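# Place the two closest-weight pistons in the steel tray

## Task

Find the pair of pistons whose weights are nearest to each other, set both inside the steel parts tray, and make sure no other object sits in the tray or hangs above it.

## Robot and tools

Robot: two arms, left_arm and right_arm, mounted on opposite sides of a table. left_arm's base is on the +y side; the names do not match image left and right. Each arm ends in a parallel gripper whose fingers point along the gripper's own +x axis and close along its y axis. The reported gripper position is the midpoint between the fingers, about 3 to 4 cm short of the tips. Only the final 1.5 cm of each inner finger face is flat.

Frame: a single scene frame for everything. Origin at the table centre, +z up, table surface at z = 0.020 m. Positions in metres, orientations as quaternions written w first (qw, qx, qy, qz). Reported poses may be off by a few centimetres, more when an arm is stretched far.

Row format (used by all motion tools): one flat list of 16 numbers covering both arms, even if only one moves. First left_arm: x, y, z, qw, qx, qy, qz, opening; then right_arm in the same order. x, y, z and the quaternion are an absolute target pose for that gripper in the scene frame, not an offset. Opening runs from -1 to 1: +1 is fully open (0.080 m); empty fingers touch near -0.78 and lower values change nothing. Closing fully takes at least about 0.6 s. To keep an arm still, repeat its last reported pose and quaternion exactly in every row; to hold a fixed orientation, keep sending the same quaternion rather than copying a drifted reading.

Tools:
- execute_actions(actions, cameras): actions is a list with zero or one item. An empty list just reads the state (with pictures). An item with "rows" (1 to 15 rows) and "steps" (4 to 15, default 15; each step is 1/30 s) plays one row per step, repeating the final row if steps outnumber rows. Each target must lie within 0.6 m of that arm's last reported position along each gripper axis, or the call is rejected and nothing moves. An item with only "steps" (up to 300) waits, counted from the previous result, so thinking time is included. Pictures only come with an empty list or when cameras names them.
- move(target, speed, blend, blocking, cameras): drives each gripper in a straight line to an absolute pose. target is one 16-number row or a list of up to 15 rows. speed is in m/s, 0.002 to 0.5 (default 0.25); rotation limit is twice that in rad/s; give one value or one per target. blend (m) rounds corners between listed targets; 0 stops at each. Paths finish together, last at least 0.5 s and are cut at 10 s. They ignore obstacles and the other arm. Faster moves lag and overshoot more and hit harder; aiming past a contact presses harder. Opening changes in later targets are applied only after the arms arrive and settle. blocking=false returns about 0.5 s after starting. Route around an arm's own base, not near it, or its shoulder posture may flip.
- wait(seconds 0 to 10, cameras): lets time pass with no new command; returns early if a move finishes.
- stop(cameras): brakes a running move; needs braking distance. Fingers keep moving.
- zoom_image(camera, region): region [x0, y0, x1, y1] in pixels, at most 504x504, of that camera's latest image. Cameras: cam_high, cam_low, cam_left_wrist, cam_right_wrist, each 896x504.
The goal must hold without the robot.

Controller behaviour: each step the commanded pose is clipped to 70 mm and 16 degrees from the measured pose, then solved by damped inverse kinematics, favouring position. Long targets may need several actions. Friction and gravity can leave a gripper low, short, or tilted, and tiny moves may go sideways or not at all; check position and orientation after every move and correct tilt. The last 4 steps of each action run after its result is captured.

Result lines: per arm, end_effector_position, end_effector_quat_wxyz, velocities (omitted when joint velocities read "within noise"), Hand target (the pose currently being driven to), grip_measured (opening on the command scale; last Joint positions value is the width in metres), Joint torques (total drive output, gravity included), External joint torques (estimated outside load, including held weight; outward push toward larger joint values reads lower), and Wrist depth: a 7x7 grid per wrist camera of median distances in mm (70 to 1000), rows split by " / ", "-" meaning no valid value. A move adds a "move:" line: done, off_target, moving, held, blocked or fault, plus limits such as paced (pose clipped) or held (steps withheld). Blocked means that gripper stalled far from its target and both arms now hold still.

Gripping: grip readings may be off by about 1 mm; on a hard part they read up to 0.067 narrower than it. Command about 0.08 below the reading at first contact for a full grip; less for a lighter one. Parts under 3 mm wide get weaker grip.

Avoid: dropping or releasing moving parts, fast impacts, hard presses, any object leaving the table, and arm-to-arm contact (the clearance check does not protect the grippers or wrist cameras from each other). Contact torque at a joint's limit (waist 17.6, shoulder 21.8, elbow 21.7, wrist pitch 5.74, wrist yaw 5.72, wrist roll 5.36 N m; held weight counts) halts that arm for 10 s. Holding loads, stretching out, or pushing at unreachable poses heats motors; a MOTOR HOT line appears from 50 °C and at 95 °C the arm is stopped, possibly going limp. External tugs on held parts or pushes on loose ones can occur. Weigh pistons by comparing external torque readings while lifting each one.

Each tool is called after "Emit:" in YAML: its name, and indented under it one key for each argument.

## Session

Emit:
execute_actions:
  actions: []

Emit:
zoom_image:
  camera: "cam_high"
  region: [200, 90, 640, 440]

Emit:
zoom_image:
  camera: "cam_low"
  region: [250, 180, 750, 460]

Scene clock: 0.00 s of 12600.00 s.
left_arm: end_effector_position=(+0.0943, +0.2772, +0.1503) grip_measured=+1.000 end_effector_quat_wxyz=(+0.706, +0.448, +0.166, -0.524) | right_arm: end_effector_position=(-0.2367, -0.2797, +0.2227) grip_measured=+1.000 end_effector_quat_wxyz=(+0.495, -0.260, +0.135, +0.818)
Joint positions: left_arm=[0.453 0.644 0.415 -0.557 -0.102 0.598 0.08] | right_arm=[1.169 0.956 0.69 -0.456 0.564 0.397 0.08]
Joint velocities: within noise
Joint torques (N m): no reading
External joint torques (N m): no reading
Heat: left arm: hottest wrist roll 39 °C (+0.0 °C/min); right arm: hottest wrist yaw 37 °C (+0.0 °C/min).
Wrist depth (mm): cam_left_wrist=[- - 229 196 238 211 189 / - 340 214 182 217 203 182 / - 238 204 175 170 195 174 / - 222 193 178 174 181 170 / - 209 185 186 176 93 164 / - - 198 190 195 93 - / - - 221 207 187 79 -] | cam_right_wrist=[- - - - 534 536 541 / - - - 464 462 443 446 / - - - 393 395 404 385 / - - - 350 353 339 351 / - - 308 310 319 104 306 / - - 274 281 284 85 - / - - 251 256 259 81 -]
Hand target: left_arm +0.0944, +0.2771, +0.1506; +0.706, +0.447, +0.166, -0.523 | right_arm -0.2371, -0.2794, +0.2251; +0.495, -0.256, +0.136, +0.819

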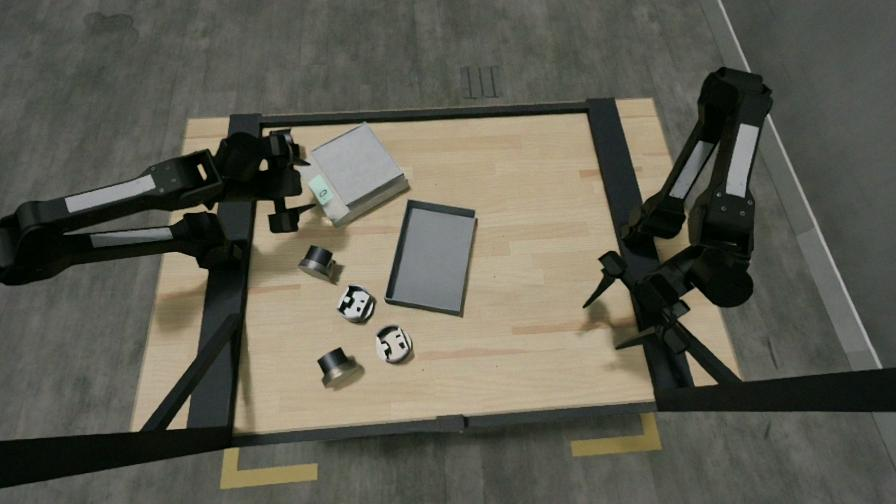

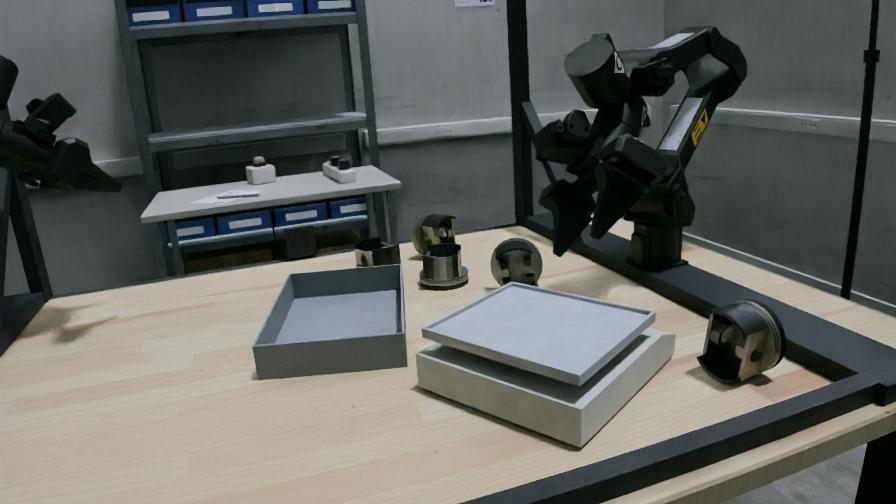

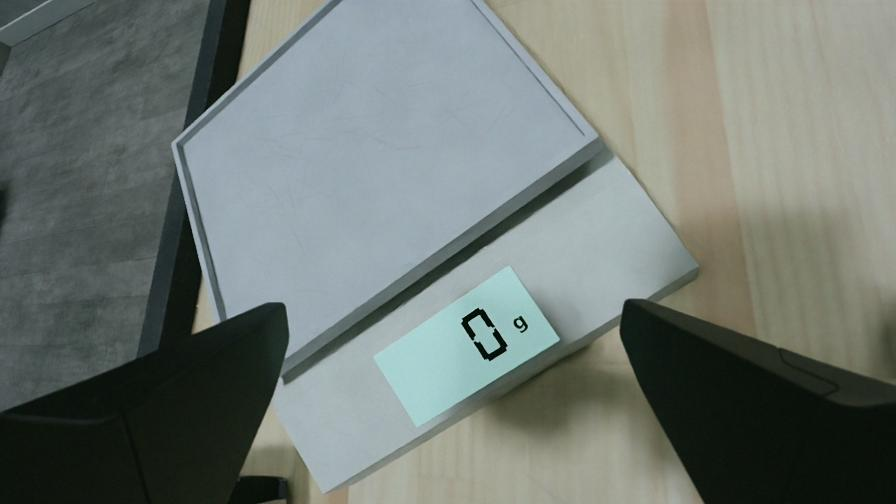

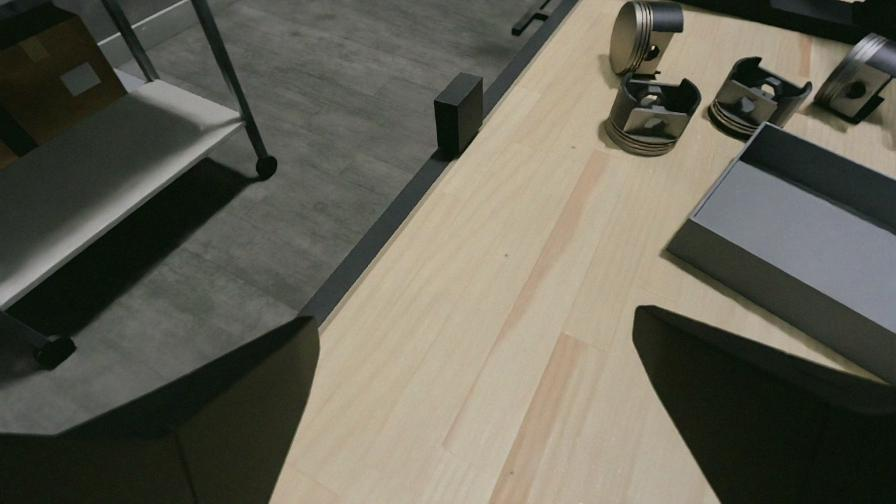

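Scaled by 1.145.

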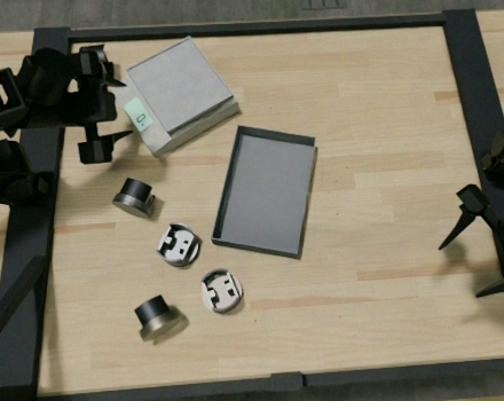

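Scaled by 1.008.

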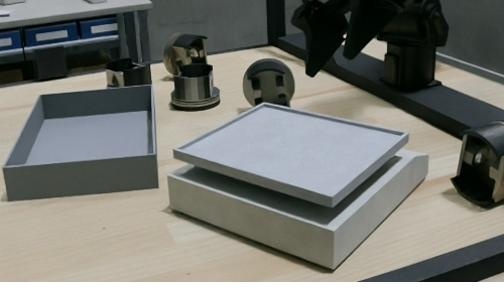

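Emit:
move:
  target:
    - [0.05, 0.25, 0.22, 0.5, 0.5, 0.5, -0.5, 1, -0.2367, -0.2797, 0.2227, 0.495, -0.260, 0.135, 0.818, 1]
    - [-0.13, 0.165, 0.20, 0.5, 0.5, 0.5, -0.5, 1, -0.2367, -0.2797, 0.2227, 0.495, -0.260, 0.135, 0.818, 1]
  speed: [0.45,0.35]
  blend: [0.05,0]

Emit:
zoom_image:
  camera: "cam_high"
  region: [240, 100, 440, 240]

Scene clock: 3.30 s of 12600.00 s.
left_arm: end_effector_position=(-0.1294, +0.1670, +0.2009) grip_measured=+1.000 end_effector_quat_wxyz=(+0.499, +0.499, +0.500, -0.502) | right_arm: end_effector_position=(-0.2367, -0.2797, +0.2227) grip_measured=+1.000 end_effector_quat_wxyz=(+0.495, -0.260, +0.135, +0.818)
Joint positions: left_arm=[-0.368 1.749 1.575 -1.393 0.003 -0.37 0.08] | right_arm=[1.169 0.956 0.69 -0.457 0.564 0.397 0.08]
Joint velocities: within noise
Joint torques (N m): left_arm=[-0.13 -4.92 6.48 0.3 -0.13 -0.13] | right_arm=[0.15 -2.51 6.02 1.57 0.29 0.04]
External joint torques (N m): left_arm=[-0.1 2.23 0.73 -0.05 -0.11 -0.13] | right_arm=[0.15 -0.29 -0.37 0.25 0.07 0.03]
Heat: left arm: hottest wrist roll 39 °C (+0.0 °C/min); right arm: hottest wrist yaw 37 °C (+0.0 °C/min).
Wrist depth (mm): cam_left_wrist=[214 217 215 219 218 206 227 / 225 228 230 233 233 224 241 / 238 239 243 227 247 251 255 / 245 254 258 236 264 214 269 / 243 264 266 279 281 199 290 / - - 216 296 300 93 - / - - 314 320 325 79 -] | cam_right_wrist=[- - - - 533 540 538 / - - - 461 464 436 449 / - - - 394 402 403 384 / - - - 348 351 339 354 / - - 310 311 318 104 307 / - - 275 280 284 85 - / - - 251 256 257 81 -]
Hand target: left_arm -0.1300, +0.1650, +0.2000; +0.500, +0.500, +0.500, -0.500 | right_arm -0.2367, -0.2797, +0.2227; +0.495, -0.260, +0.135, +0.818
Off the commanded pose: left_arm 0.002 m, 0 deg | right_arm 0.000 m, 0 deg.
Kept back: nothing.
move: done

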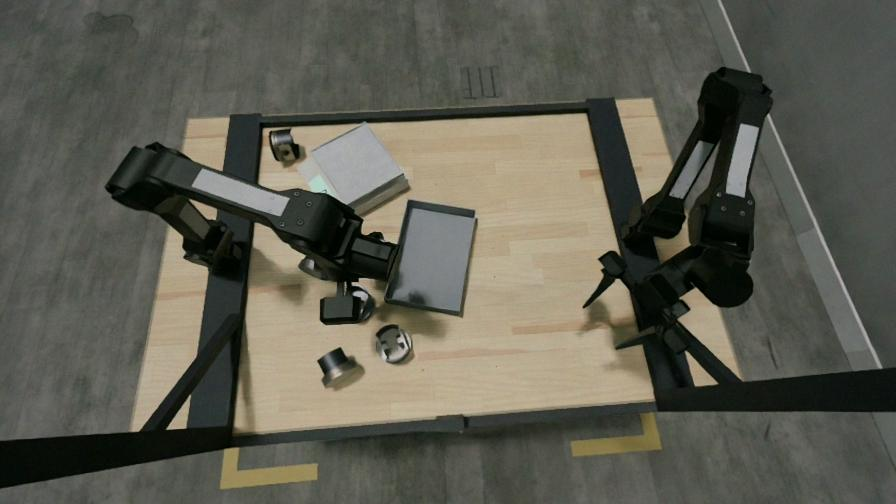

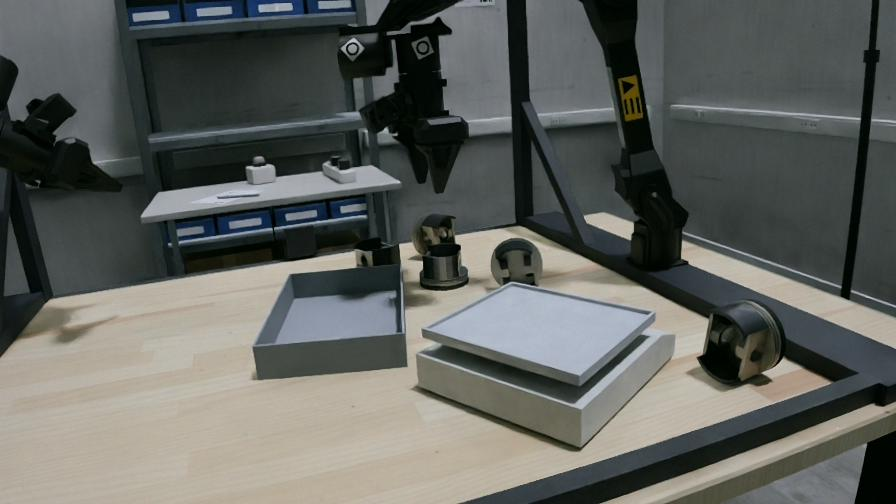

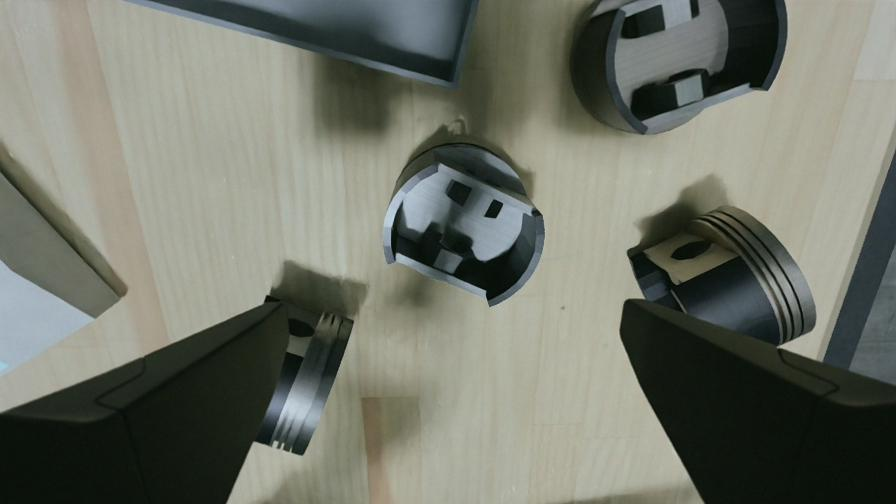

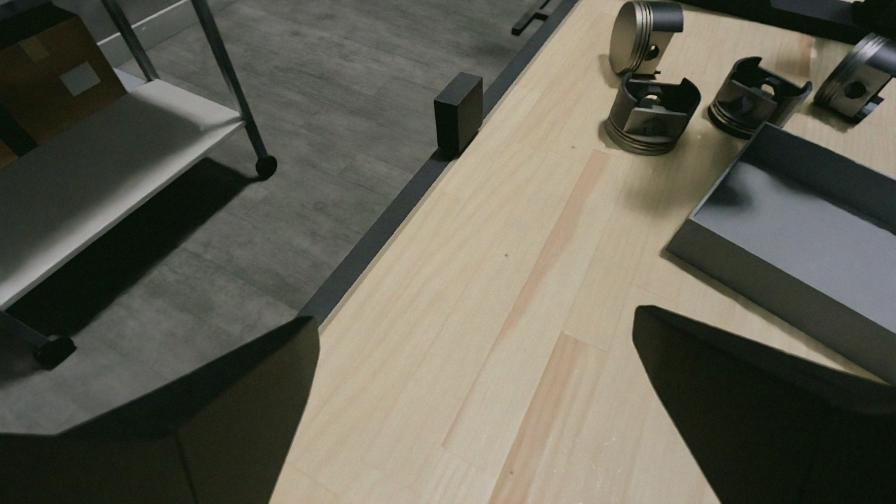

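Scaled by 2.520.

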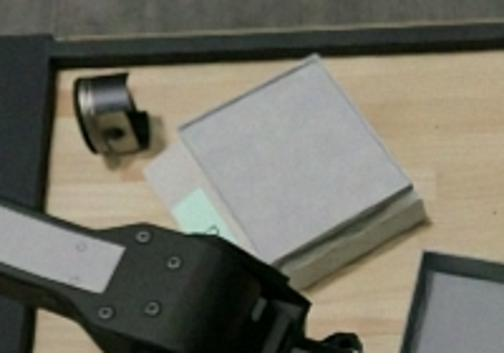

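Emit:
move:
  target:
    - [-0.137, 0.184, 0.14, 0.6916, 0.1470, 0.6916, -0.1470, 1, -0.2367, -0.2797, 0.2227, 0.495, -0.260, 0.135, 0.818, 1]
  speed: 0.5
  cameras: ["cam_left_wrist"]

Scene clock: 5.40 s of 12600.00 s.
left_arm: end_effector_position=(-0.1373, +0.1813, +0.1403) grip_measured=+1.000 end_effector_quat_wxyz=(+0.690, +0.147, +0.693, -0.147) | right_arm: end_effector_position=(-0.2367, -0.2797, +0.2227) grip_measured=+1.000 end_effector_quat_wxyz=(+0.495, -0.260, +0.135, +0.818)
Joint positions: left_arm=[-0.409 1.725 1.306 -1.15 0.003 -1.565 0.08] | right_arm=[1.169 0.956 0.69 -0.457 0.564 0.397 0.08]
Joint velocities: within noise
Joint torques (N m): left_arm=[-0.42 -6.77 4.14 0.42 -0.15 -0.13] | right_arm=[0.19 -2.66 5.96 1.58 0.33 0.09]
External joint torques (N m): left_arm=[-0.38 -0.01 -1.46 0.12 -0.11 -0.13] | right_arm=[0.19 -0.42 -0.49 0.23 0.11 0.08]
Heat: left arm: hottest wrist roll 39 °C (+0.0 °C/min); right arm: hottest wrist yaw 37 °C (+0.0 °C/min).
Wrist depth (mm): cam_left_wrist=[- 157 165 166 165 165 167 / - 138 173 174 173 173 172 / 182 180 182 166 186 187 188 / 191 193 194 173 197 195 199 / 202 199 204 166 206 152 212 / - - 220 222 225 93 - / - - 236 232 232 79 -] | cam_right_wrist=[- - - - 532 536 426 / - - - 465 461 440 449 / - - - 395 402 402 382 / - - - 349 353 339 356 / - - 309 312 321 104 304 / - - 272 280 285 84 - / - - 252 256 258 81 -]
Hand target: left_arm -0.1370, +0.1839, +0.1400; +0.692, +0.147, +0.692, -0.147 | right_arm -0.2367, -0.2797, +0.2227; +0.495, -0.260, +0.135, +0.818
Off the commanded pose: left_arm 0.003 m, 0 deg | right_arm 0.000 m, 0 deg.
Kept back: nothing.
move: done
Images, in order (width x height): cam_left_wrist 896x504.

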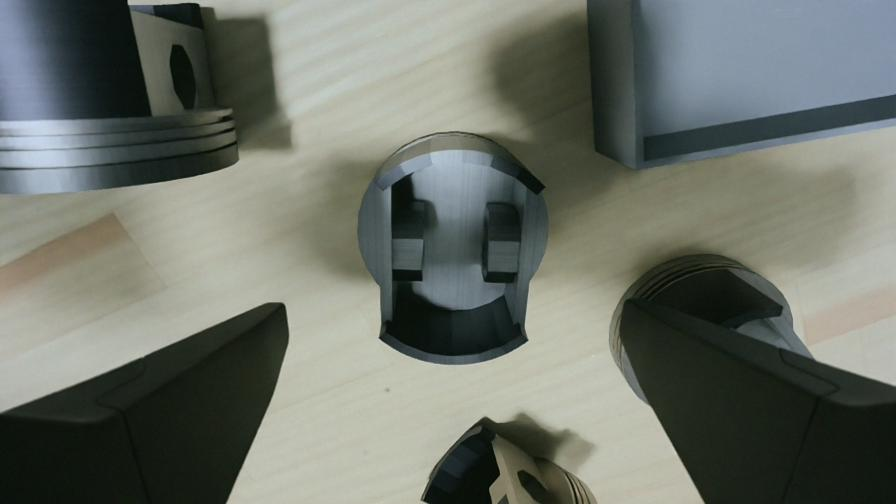

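Emit:
move:
  target:
    - [-0.1388, 0.1838, 0.082, 0.6916, 0.1470, 0.6916, -0.1470, 1, -0.2367, -0.2797, 0.2227, 0.495, -0.260, 0.135, 0.818, 1]
    - [-0.1388, 0.1838, 0.082, 0.6916, 0.1470, 0.6916, -0.1470, 0.15, -0.2367, -0.2797, 0.2227, 0.495, -0.260, 0.135, 0.818, 1]
    - [-0.1388, 0.1838, 0.19, 0.6916, 0.1470, 0.6916, -0.1470, 0.15, -0.2367, -0.2797, 0.2227, 0.495, -0.260, 0.135, 0.818, 1]
  speed: [0.12,0.1,0.2]
  cameras: ["cam_left_wrist","cam_low"]

Scene clock: 8.07 s of 12600.00 s.
left_arm: end_effector_position=(-0.1371, +0.1857, +0.1851) grip_measured=+0.289 end_effector_quat_wxyz=(+0.692, +0.153, +0.691, -0.141) | right_arm: end_effector_position=(-0.2367, -0.2797, +0.2227) grip_measured=+1.000 end_effector_quat_wxyz=(+0.495, -0.260, +0.135, +0.818)
Joint positions: left_arm=[-0.414 1.709 1.465 -1.344 0.003 -1.571 0.048] | right_arm=[1.169 0.956 0.69 -0.457 0.564 0.397 0.08]
Joint velocities: within noise
Joint torques (N m): left_arm=[-0.41 -6.26 7.04 0.18 -0.14 -0.13] | right_arm=[-0.09 -2.38 5.9 1.55 0.33 0.04]
External joint torques (N m): left_arm=[-0.42 0.48 1.39 -0.08 -0.09 -0.13] | right_arm=[-0.1 -0.18 -0.48 0.23 0.12 0.04]
Heat: left arm: hottest wrist roll 39 °C (+0.0 °C/min); right arm: hottest wrist yaw 37 °C (+0.0 °C/min).
Wrist depth (mm): cam_left_wrist=[143 146 206 206 205 205 205 / 212 154 215 217 216 213 219 / 228 229 227 90 230 230 231 / 242 241 120 118 121 227 245 / 254 254 - 125 104 232 260 / 255 - 106 128 109 - 272 / - - 104 113 - - -] | cam_right_wrist=[- - - - 530 539 420 / - - - 462 456 456 463 / - - - 398 402 402 384 / - - - 347 351 341 354 / - - 308 310 321 104 305 / - - 275 280 282 84 - / - - 251 255 258 81 -]
Hand target: left_arm -0.1388, +0.1839, +0.1899; +0.692, +0.147, +0.692, -0.147 | right_arm -0.2367, -0.2797, +0.2227; +0.495, -0.260, +0.135, +0.818
Off the commanded pose: left_arm 0.005 m, 1 deg | right_arm 0.000 m, 0 deg.
Kept back: nothing.
move: done
Images, in order (width x height): cam_low 896x504, cam_left_wrist 896x504.

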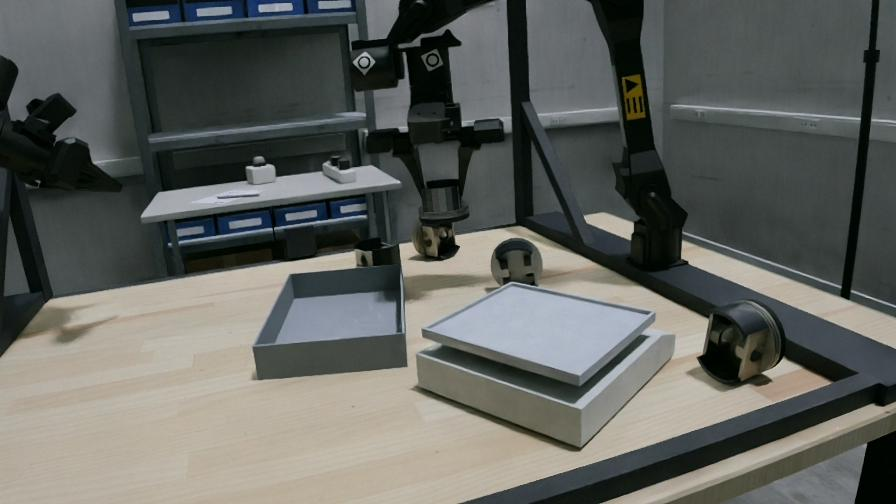

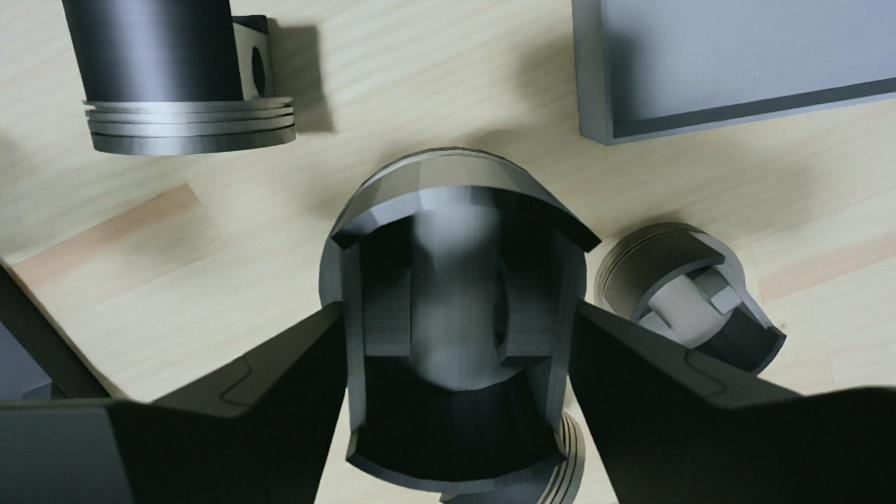

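Emit:
move:
  target:
    - [0.197, 0.172, 0.19, 0.6916, 0.1470, 0.6916, -0.1470, 0.15, -0.2367, -0.2797, 0.2227, 0.495, -0.260, 0.135, 0.818, 1]
    - [0.197, 0.172, 0.160, 0.6916, 0.1470, 0.6916, -0.1470, 0.15, -0.2367, -0.2797, 0.2227, 0.495, -0.260, 0.135, 0.818, 1]
    - [0.197, 0.172, 0.1455, 0.6916, 0.1470, 0.6916, -0.1470, 0.15, -0.2367, -0.2797, 0.2227, 0.495, -0.260, 0.135, 0.818, 1]
    - [0.197, 0.172, 0.1455, 0.6916, 0.1470, 0.6916, -0.1470, 0.7, -0.2367, -0.2797, 0.2227, 0.495, -0.260, 0.135, 0.818, 1]
  speed: [0.3,0.2,0.05,0.1]
  blend: [0.02,0.005,0,0]
  cameras: ["cam_left_wrist","cam_low","cam_high"]

Emit:
zoom_image:
  camera: "cam_high"
  region: [290, 160, 350, 220]

Scene clock: 10.77 s of 12600.00 s.
left_arm: end_effector_position=(+0.1991, +0.1710, +0.1502) grip_measured=+0.696 end_effector_quat_wxyz=(+0.696, +0.142, +0.688, -0.148) | right_arm: end_effector_position=(-0.2367, -0.2797, +0.2227) grip_measured=+1.000 end_effector_quat_wxyz=(+0.495, -0.260, +0.135, +0.818)
Joint positions: left_arm=[0.63 1.907 1.574 -1.222 -0.002 -0.533 0.066] | right_arm=[1.169 0.956 0.69 -0.457 0.564 0.397 0.08]
Joint velocities: within noise
Joint torques (N m): left_arm=[-0.29 -6.49 4.42 0.45 0.05 0.13] | right_arm=[0.02 -2.31 6.01 1.58 0.31 0.06]
External joint torques (N m): left_arm=[-0.28 1.79 -1.31 0.09 0.08 0.14] | right_arm=[0.01 -0.11 -0.32 0.27 0.09 0.05]
Heat: left arm: hottest wrist roll 39 °C (+0.0 °C/min); right arm: hottest wrist yaw 37 °C (+0.0 °C/min).
Wrist depth (mm): cam_left_wrist=[168 170 116 117 173 178 179 / 177 176 122 123 125 186 189 / 187 129 127 94 130 136 200 / 195 134 134 118 136 139 210 / 206 141 101 126 103 147 199 / - - 106 128 113 82 233 / - - 218 113 171 83 -] | cam_right_wrist=[- - - - 529 542 543 / - - - 460 464 454 461 / - - - 398 399 401 382 / - - - 348 354 339 358 / - - 308 311 320 104 305 / - - 274 282 283 84 - / - - 251 257 258 81 -]
Hand target: left_arm +0.1970, +0.1720, +0.1457; +0.692, +0.147, +0.692, -0.147 | right_arm -0.2367, -0.2797, +0.2227; +0.495, -0.260, +0.135, +0.818
Off the commanded pose: left_arm 0.005 m, 1 deg | right_arm 0.000 m, 0 deg.
Kept back: nothing.
move: done; blend cut to 0.015 m at target 1
Images, in order (width x height): cam_high 896x504, cam_low 896x504, cam_left_wrist 896x504.

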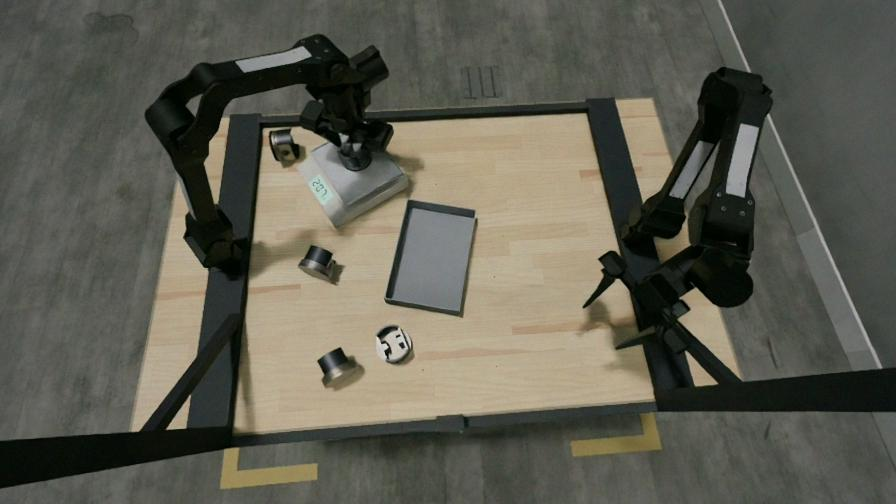

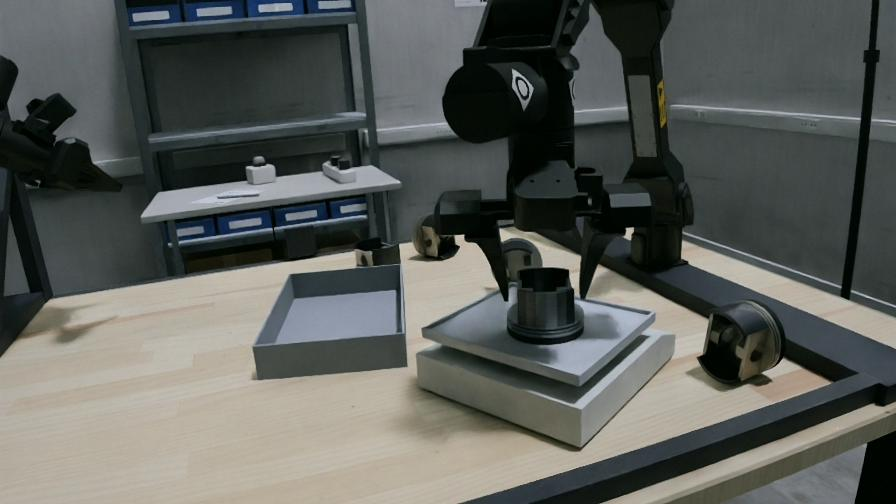

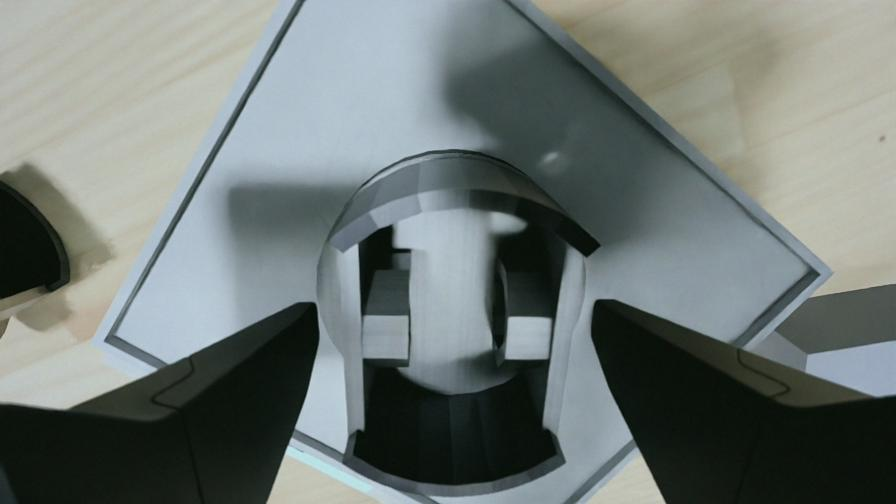

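Scaled by 8.400.

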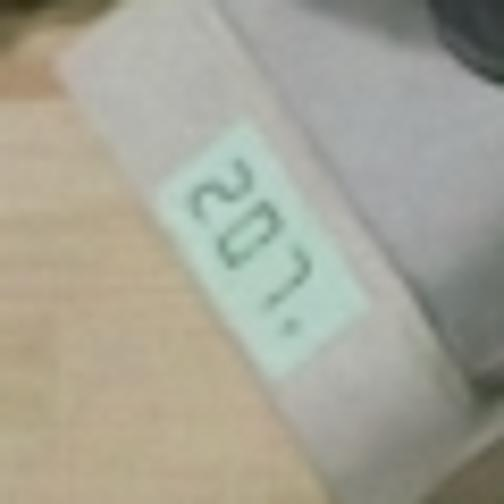

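Emit:
move:
  target:
    - [0.197, 0.172, 0.1455, 0.6916, 0.1470, 0.6916, -0.1470, 0.15, -0.2367, -0.2797, 0.2227, 0.495, -0.260, 0.135, 0.818, 1]
    - [0.185, 0.175, 0.18, 0.6916, 0.1470, 0.6916, -0.1470, 0.15, -0.2367, -0.2797, 0.2227, 0.495, -0.260, 0.135, 0.818, 1]
    - [-0.1388, 0.1838, 0.15, 0.6916, 0.1470, 0.6916, -0.1470, 0.15, -0.2367, -0.2797, 0.2227, 0.495, -0.260, 0.135, 0.818, 1]
    - [-0.1388, 0.1838, 0.10, 0.6916, 0.1470, 0.6916, -0.1470, 0.15, -0.2367, -0.2797, 0.2227, 0.495, -0.260, 0.135, 0.818, 1]
    - [-0.1388, 0.1838, 0.081, 0.6916, 0.1470, 0.6916, -0.1470, 0.15, -0.2367, -0.2797, 0.2227, 0.495, -0.260, 0.135, 0.818, 1]
    - [-0.1388, 0.1838, 0.081, 0.6916, 0.1470, 0.6916, -0.1470, 1, -0.2367, -0.2797, 0.2227, 0.495, -0.260, 0.135, 0.818, 1]
    - [-0.1388, 0.1838, 0.15, 0.6916, 0.1470, 0.6916, -0.1470, 1, -0.2367, -0.2797, 0.2227, 0.495, -0.260, 0.135, 0.818, 1]
  speed: [0.1,0.2,0.35,0.2,0.06,0.1,0.25]
  blend: [0,0.02,0.03,0.005,0,0,0]
  cameras: ["cam_left_wrist"]

Emit:
move:
  target:
    - [-0.226, 0.107, 0.15, 0.1410, 0.6929, 0.1410, -0.6929, 1, -0.2367, -0.2797, 0.2227, 0.495, -0.260, 0.135, 0.818, 1]
  speed: 0.5

Scene clock: 15.53 s of 12600.00 s.
left_arm: end_effector_position=(-0.1382, +0.1854, +0.1475) grip_measured=+1.000 end_effector_quat_wxyz=(+0.691, +0.151, +0.692, -0.145) | right_arm: end_effector_position=(-0.2367, -0.2797, +0.2227) grip_measured=+1.000 end_effector_quat_wxyz=(+0.495, -0.260, +0.135, +0.818)
Joint positions: left_arm=[-0.417 1.715 1.323 -1.186 0.002 -1.572 0.08] | right_arm=[1.169 0.956 0.69 -0.457 0.564 0.397 0.08]
Joint velocities: within noise
Joint torques (N m): left_arm=[-0.1 -5.9 6.33 0.22 -0.12 -0.12] | right_arm=[0.08 -2.4 6.01 1.6 0.27 0.04]
External joint torques (N m): left_arm=[-0.11 0.87 0.69 -0.06 -0.07 -0.12] | right_arm=[0.09 -0.16 -0.39 0.27 0.05 0.03]
Heat: left arm: hottest wrist roll 39 °C (+0.0 °C/min); right arm: hottest wrist yaw 37 °C (+0.0 °C/min).
Wrist depth (mm): cam_left_wrist=[- 149 172 172 172 172 172 / 114 131 181 180 181 178 178 / 191 190 190 175 191 193 194 / 200 201 202 183 204 200 206 / 212 208 212 188 214 93 217 / - - 228 230 231 93 - / - - 245 239 221 79 -] | cam_right_wrist=[- - - - 535 537 520 / - - - 461 460 439 447 / - - - 394 400 398 382 / - - - 348 351 338 355 / - - 307 312 320 104 306 / - - 276 281 282 84 - / - - 252 255 257 81 -]
Hand target: left_arm -0.1388, +0.1839, +0.1500; +0.692, +0.147, +0.692, -0.147 | right_arm -0.2367, -0.2797, +0.2227; +0.495, -0.260, +0.135, +0.818
Off the commanded pose: left_arm 0.003 m, 0 deg | right_arm 0.000 m, 0 deg.
Kept back: nothing.
move: done; blend cut to 0.0183 m at target 2, 0.025 m at target 3
Images, in order (width x height): cam_left_wrist 896x504.

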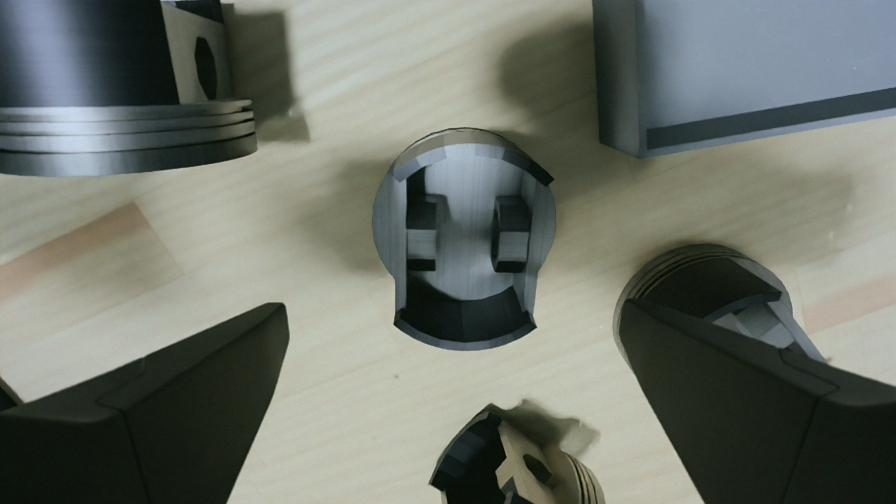

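Scene clock: 18.37 s of 12600.00 s.
left_arm: end_effector_position=(-0.2242, +0.1080, +0.1529) grip_measured=+1.000 end_effector_quat_wxyz=(+0.145, +0.690, +0.143, -0.694) | right_arm: end_effector_position=(-0.2367, -0.2797, +0.2227) grip_measured=+1.000 end_effector_quat_wxyz=(+0.495, -0.260, +0.135, +0.818)
Joint positions: left_arm=[-0.53 2.133 1.914 -1.345 0.002 0.626 0.08] | right_arm=[1.169 0.956 0.69 -0.457 0.564 0.397 0.08]
Joint velocities: within noise
Joint torques (N m): left_arm=[-0.42 -7.24 6.52 0.29 -0.02 0.15] | right_arm=[0.06 -2.39 6 1.58 0.36 0]
External joint torques (N m): left_arm=[-0.3 2.64 0.74 -0.08 -0.06 0.15] | right_arm=[0.04 -0.17 -0.38 0.26 0.15 0]
Heat: left arm: hottest wrist roll 39 °C (+0.0 °C/min); right arm: hottest wrist yaw 37 °C (+0.0 °C/min).
Wrist depth (mm): cam_left_wrist=[168 170 172 174 177 180 182 / 177 179 182 180 186 189 192 / 185 188 189 174 196 174 176 / 170 197 200 183 209 155 137 / 205 171 212 219 220 92 147 / - - 195 225 206 93 - / - - 237 231 219 79 -] | cam_right_wrist=[- - - - 530 452 542 / - - - 458 460 438 449 / - - - 395 398 403 382 / - - - 353 351 340 356 / - - 311 311 319 104 304 / - - 275 281 285 84 - / - - 252 257 259 81 -]
Hand target: left_arm -0.2260, +0.1071, +0.1500; +0.141, +0.693, +0.141, -0.693 | right_arm -0.2367, -0.2797, +0.2227; +0.495, -0.260, +0.135, +0.818
Off the commanded pose: left_arm 0.004 m, 1 deg | right_arm 0.000 m, 0 deg.
Kept back: nothing.
move: done

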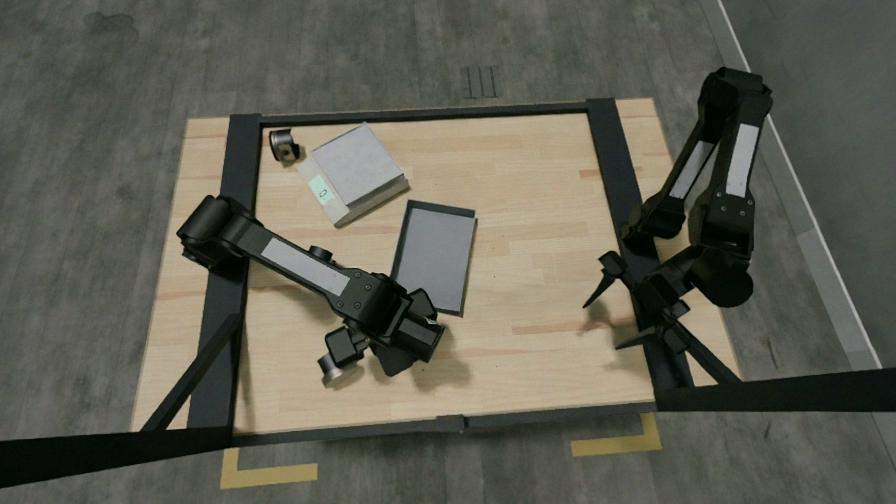

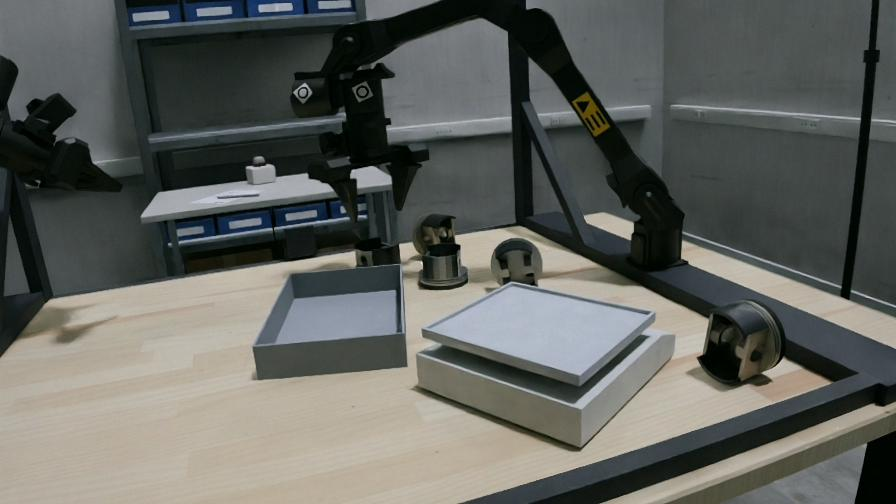

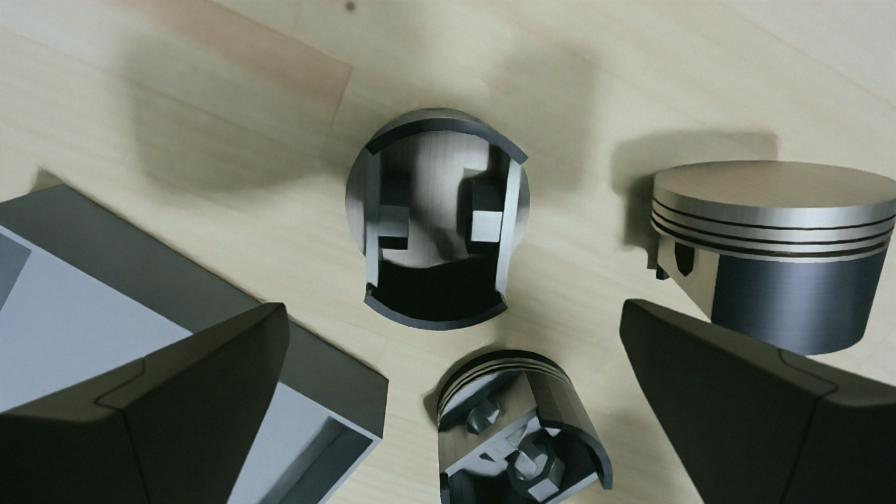

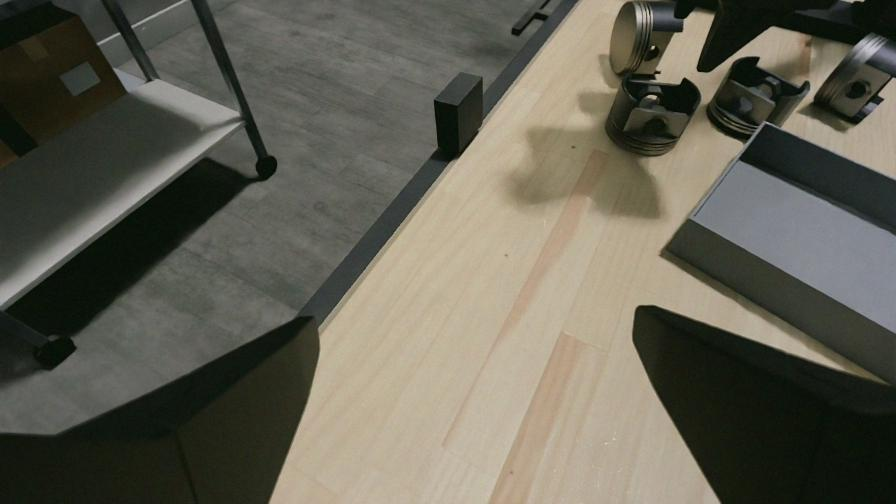

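Emit:
move:
  target:
    - [-0.2245, 0.106, 0.10, 0.1167, 0.6974, 0.1167, -0.6974, 1, -0.2367, -0.2797, 0.2227, 0.495, -0.260, 0.135, 0.818, 1]
    - [-0.2245, 0.106, 0.080, 0.1167, 0.6974, 0.1167, -0.6974, 1, -0.2367, -0.2797, 0.2227, 0.495, -0.260, 0.135, 0.818, 1]
    - [-0.2245, 0.106, 0.080, 0.1167, 0.6974, 0.1167, -0.6974, 0.15, -0.2367, -0.2797, 0.2227, 0.495, -0.260, 0.135, 0.818, 1]
  speed: [0.15,0.1,0.1]
  blend: [0.01,0,0]
  cameras: ["cam_left_wrist"]

Scene clock: 20.47 s of 12600.00 s.
left_arm: end_effector_position=(-0.2266, +0.1038, +0.0867) grip_measured=+0.297 end_effector_quat_wxyz=(+0.122, +0.692, +0.113, -0.702) | right_arm: end_effector_position=(-0.2367, -0.2797, +0.2227) grip_measured=+1.000 end_effector_quat_wxyz=(+0.495, -0.260, +0.135, +0.818)
Joint positions: left_arm=[-0.53 2.17 1.707 -1.089 0.002 0.701 0.048] | right_arm=[1.169 0.956 0.69 -0.457 0.564 0.397 0.08]
Joint velocities: within noise
Joint torques (N m): left_arm=[0.04 -7.63 4.3 0.47 -0.03 0.14] | right_arm=[0.14 -2.51 5.87 1.57 0.34 0.06]
External joint torques (N m): left_arm=[0.1 2.43 -1.38 0.09 -0.06 0.14] | right_arm=[0.16 -0.28 -0.53 0.24 0.12 0.05]
Heat: left arm: hottest wrist roll 39 °C (+0.0 °C/min); right arm: hottest wrist yaw 37 °C (+0.0 °C/min).
Wrist depth (mm): cam_left_wrist=[111 112 114 115 116 118 119 / 117 118 118 120 122 124 125 / 123 124 125 99 127 130 130 / 128 130 129 115 135 138 99 / 139 138 100 122 100 146 105 / - - 101 128 103 - - / - - 98 106 149 - -] | cam_right_wrist=[- - - - 534 326 545 / - - - 460 461 403 446 / - - - 396 400 400 384 / - - - 348 350 338 352 / - - 309 311 318 104 303 / - - 274 282 282 84 - / - - 252 257 259 81 -]
Hand target: left_arm -0.2245, +0.1060, +0.0801; +0.117, +0.697, +0.117, -0.697 | right_arm -0.2367, -0.2797, +0.2227; +0.495, -0.260, +0.135, +0.818
Off the commanded pose: left_arm 0.007 m, 1 deg | right_arm 0.000 m, 0 deg.
Kept back: nothing.
move: done
Images, in order (width x height): cam_left_wrist 896x504.

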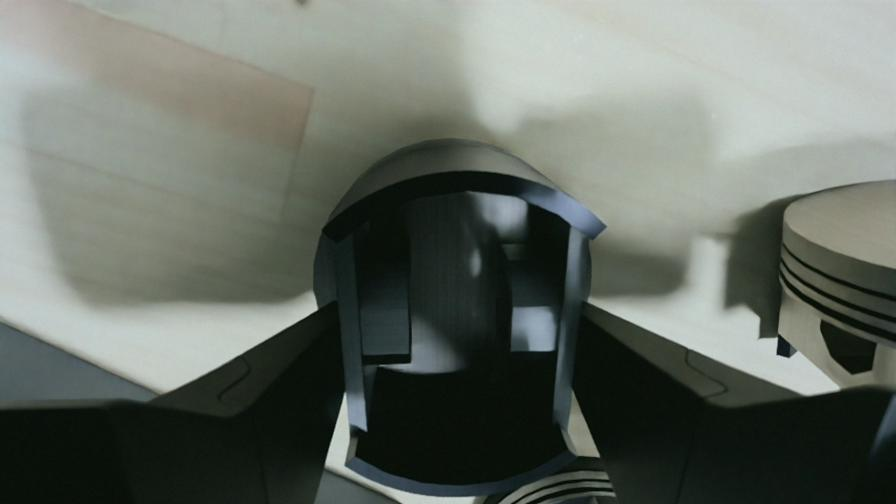

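Emit:
move:
  target:
    - [-0.2245, 0.108, 0.18, 0.1167, 0.6974, 0.1167, -0.6974, 0.15, -0.2367, -0.2797, 0.2227, 0.495, -0.260, 0.135, 0.818, 1]
    - [0.197, 0.172, 0.19, 0.1167, 0.6974, 0.1167, -0.6974, 0.15, -0.2367, -0.2797, 0.2227, 0.495, -0.260, 0.135, 0.818, 1]
    - [0.197, 0.172, 0.160, 0.1167, 0.6974, 0.1167, -0.6974, 0.15, -0.2367, -0.2797, 0.2227, 0.495, -0.260, 0.135, 0.818, 1]
    - [0.197, 0.172, 0.1455, 0.1167, 0.6974, 0.1167, -0.6974, 0.15, -0.2367, -0.2797, 0.2227, 0.495, -0.260, 0.135, 0.818, 1]
    - [0.197, 0.172, 0.1455, 0.1167, 0.6974, 0.1167, -0.6974, 0.7, -0.2367, -0.2797, 0.2227, 0.495, -0.260, 0.135, 0.818, 1]
  speed: [0.2,0.35,0.2,0.05,0.1]
  blend: [0.03,0.02,0.005,0,0]
  cameras: ["cam_left_wrist","cam_low","cam_high"]

Emit:
zoom_image:
  camera: "cam_high"
  region: [290, 160, 350, 220]

Scene clock: 23.80 s of 12600.00 s.
left_arm: end_effector_position=(+0.1990, +0.1717, +0.1493) grip_measured=+0.696 end_effector_quat_wxyz=(+0.122, +0.700, +0.116, -0.694) | right_arm: end_effector_position=(-0.2367, -0.2797, +0.2227) grip_measured=+1.000 end_effector_quat_wxyz=(+0.495, -0.260, +0.135, +0.818)
Joint positions: left_arm=[0.63 1.908 1.571 -1.222 -0.003 1.858 0.066] | right_arm=[1.169 0.956 0.69 -0.457 0.564 0.397 0.08]
Joint velocities: within noise
Joint torques (N m): left_arm=[-0.3 -6.5 4.67 0.42 0.18 0.14] | right_arm=[0.06 -2.42 5.94 1.57 0.39 0.05]
External joint torques (N m): left_arm=[-0.33 1.72 -1.01 0.11 0.13 0.14] | right_arm=[0.05 -0.22 -0.41 0.26 0.18 0.04]
Heat: left arm: hottest wrist roll 39 °C (+0.0 °C/min); right arm: hottest wrist yaw 37 °C (+0.0 °C/min).
Wrist depth (mm): cam_left_wrist=[166 114 115 117 118 121 179 / 176 120 122 123 125 127 189 / 186 127 127 100 130 133 200 / 195 137 132 117 138 140 212 / 208 207 100 125 101 147 225 / - - 108 128 109 82 235 / - - 158 108 251 83 -] | cam_right_wrist=[- - - - 527 544 549 / - - - 461 462 453 452 / - - - 397 402 403 381 / - - - 348 349 338 356 / - - 309 311 318 104 305 / - - 274 281 282 84 - / - - 251 257 258 81 -]
Hand target: left_arm +0.1970, +0.1720, +0.1456; +0.117, +0.697, +0.117, -0.697 | right_arm -0.2367, -0.2797, +0.2227; +0.495, -0.260, +0.135, +0.818
Off the commanded pose: left_arm 0.004 m, 1 deg | right_arm 0.000 m, 0 deg.
Kept back: nothing.
move: done; blend cut to 0.015 m at target 2
Images, in order (width x height): cam_high 896x504, cam_low 896x504, cam_left_wrist 896x504.

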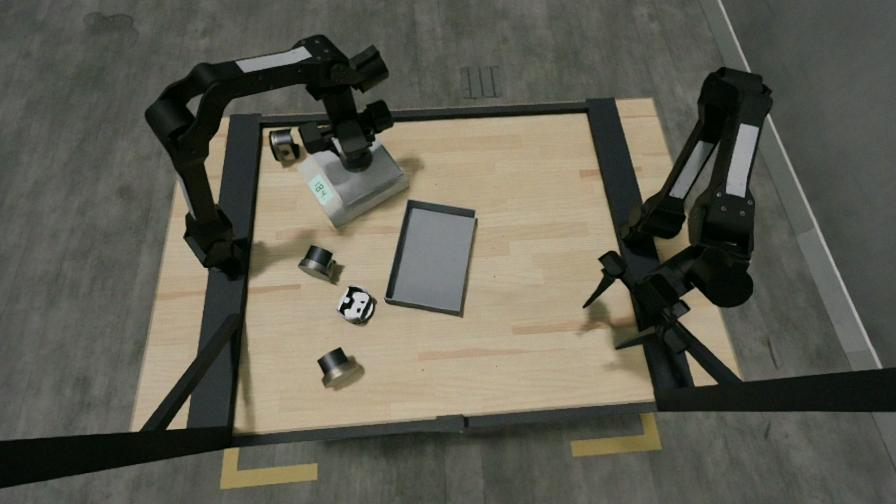

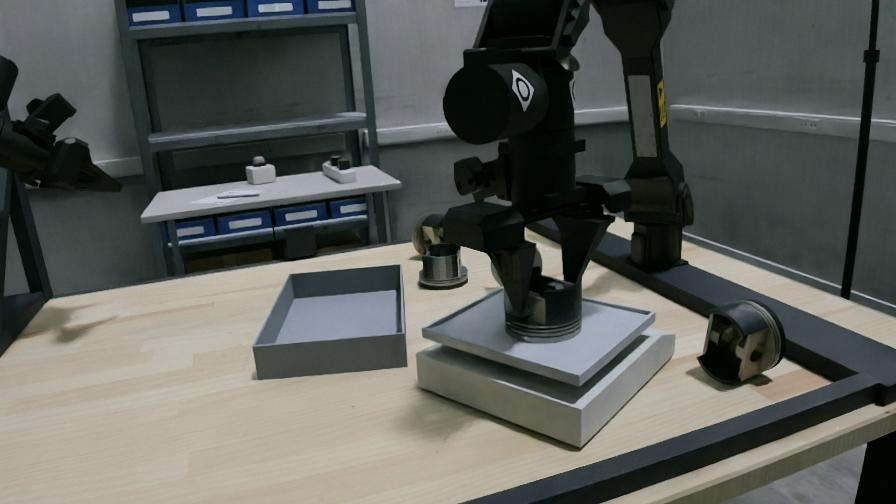

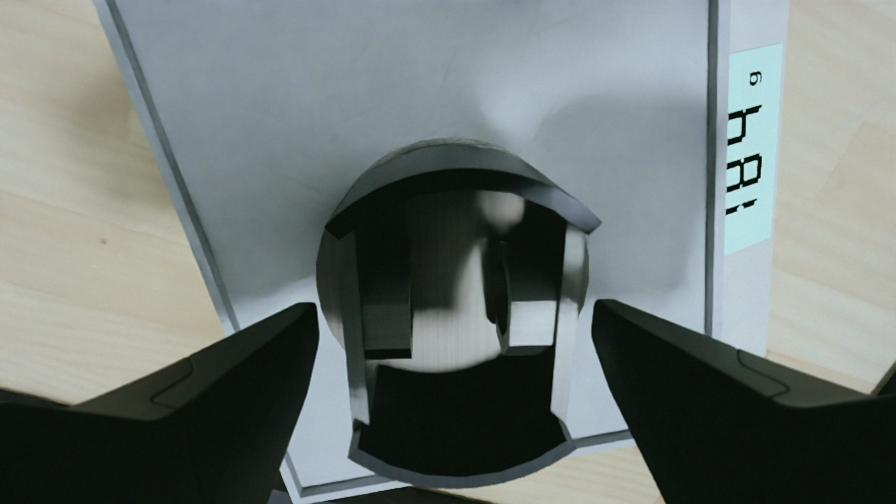

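Scaled by 8.400.

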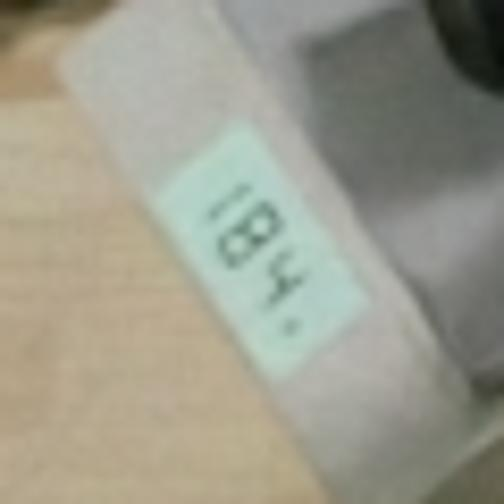

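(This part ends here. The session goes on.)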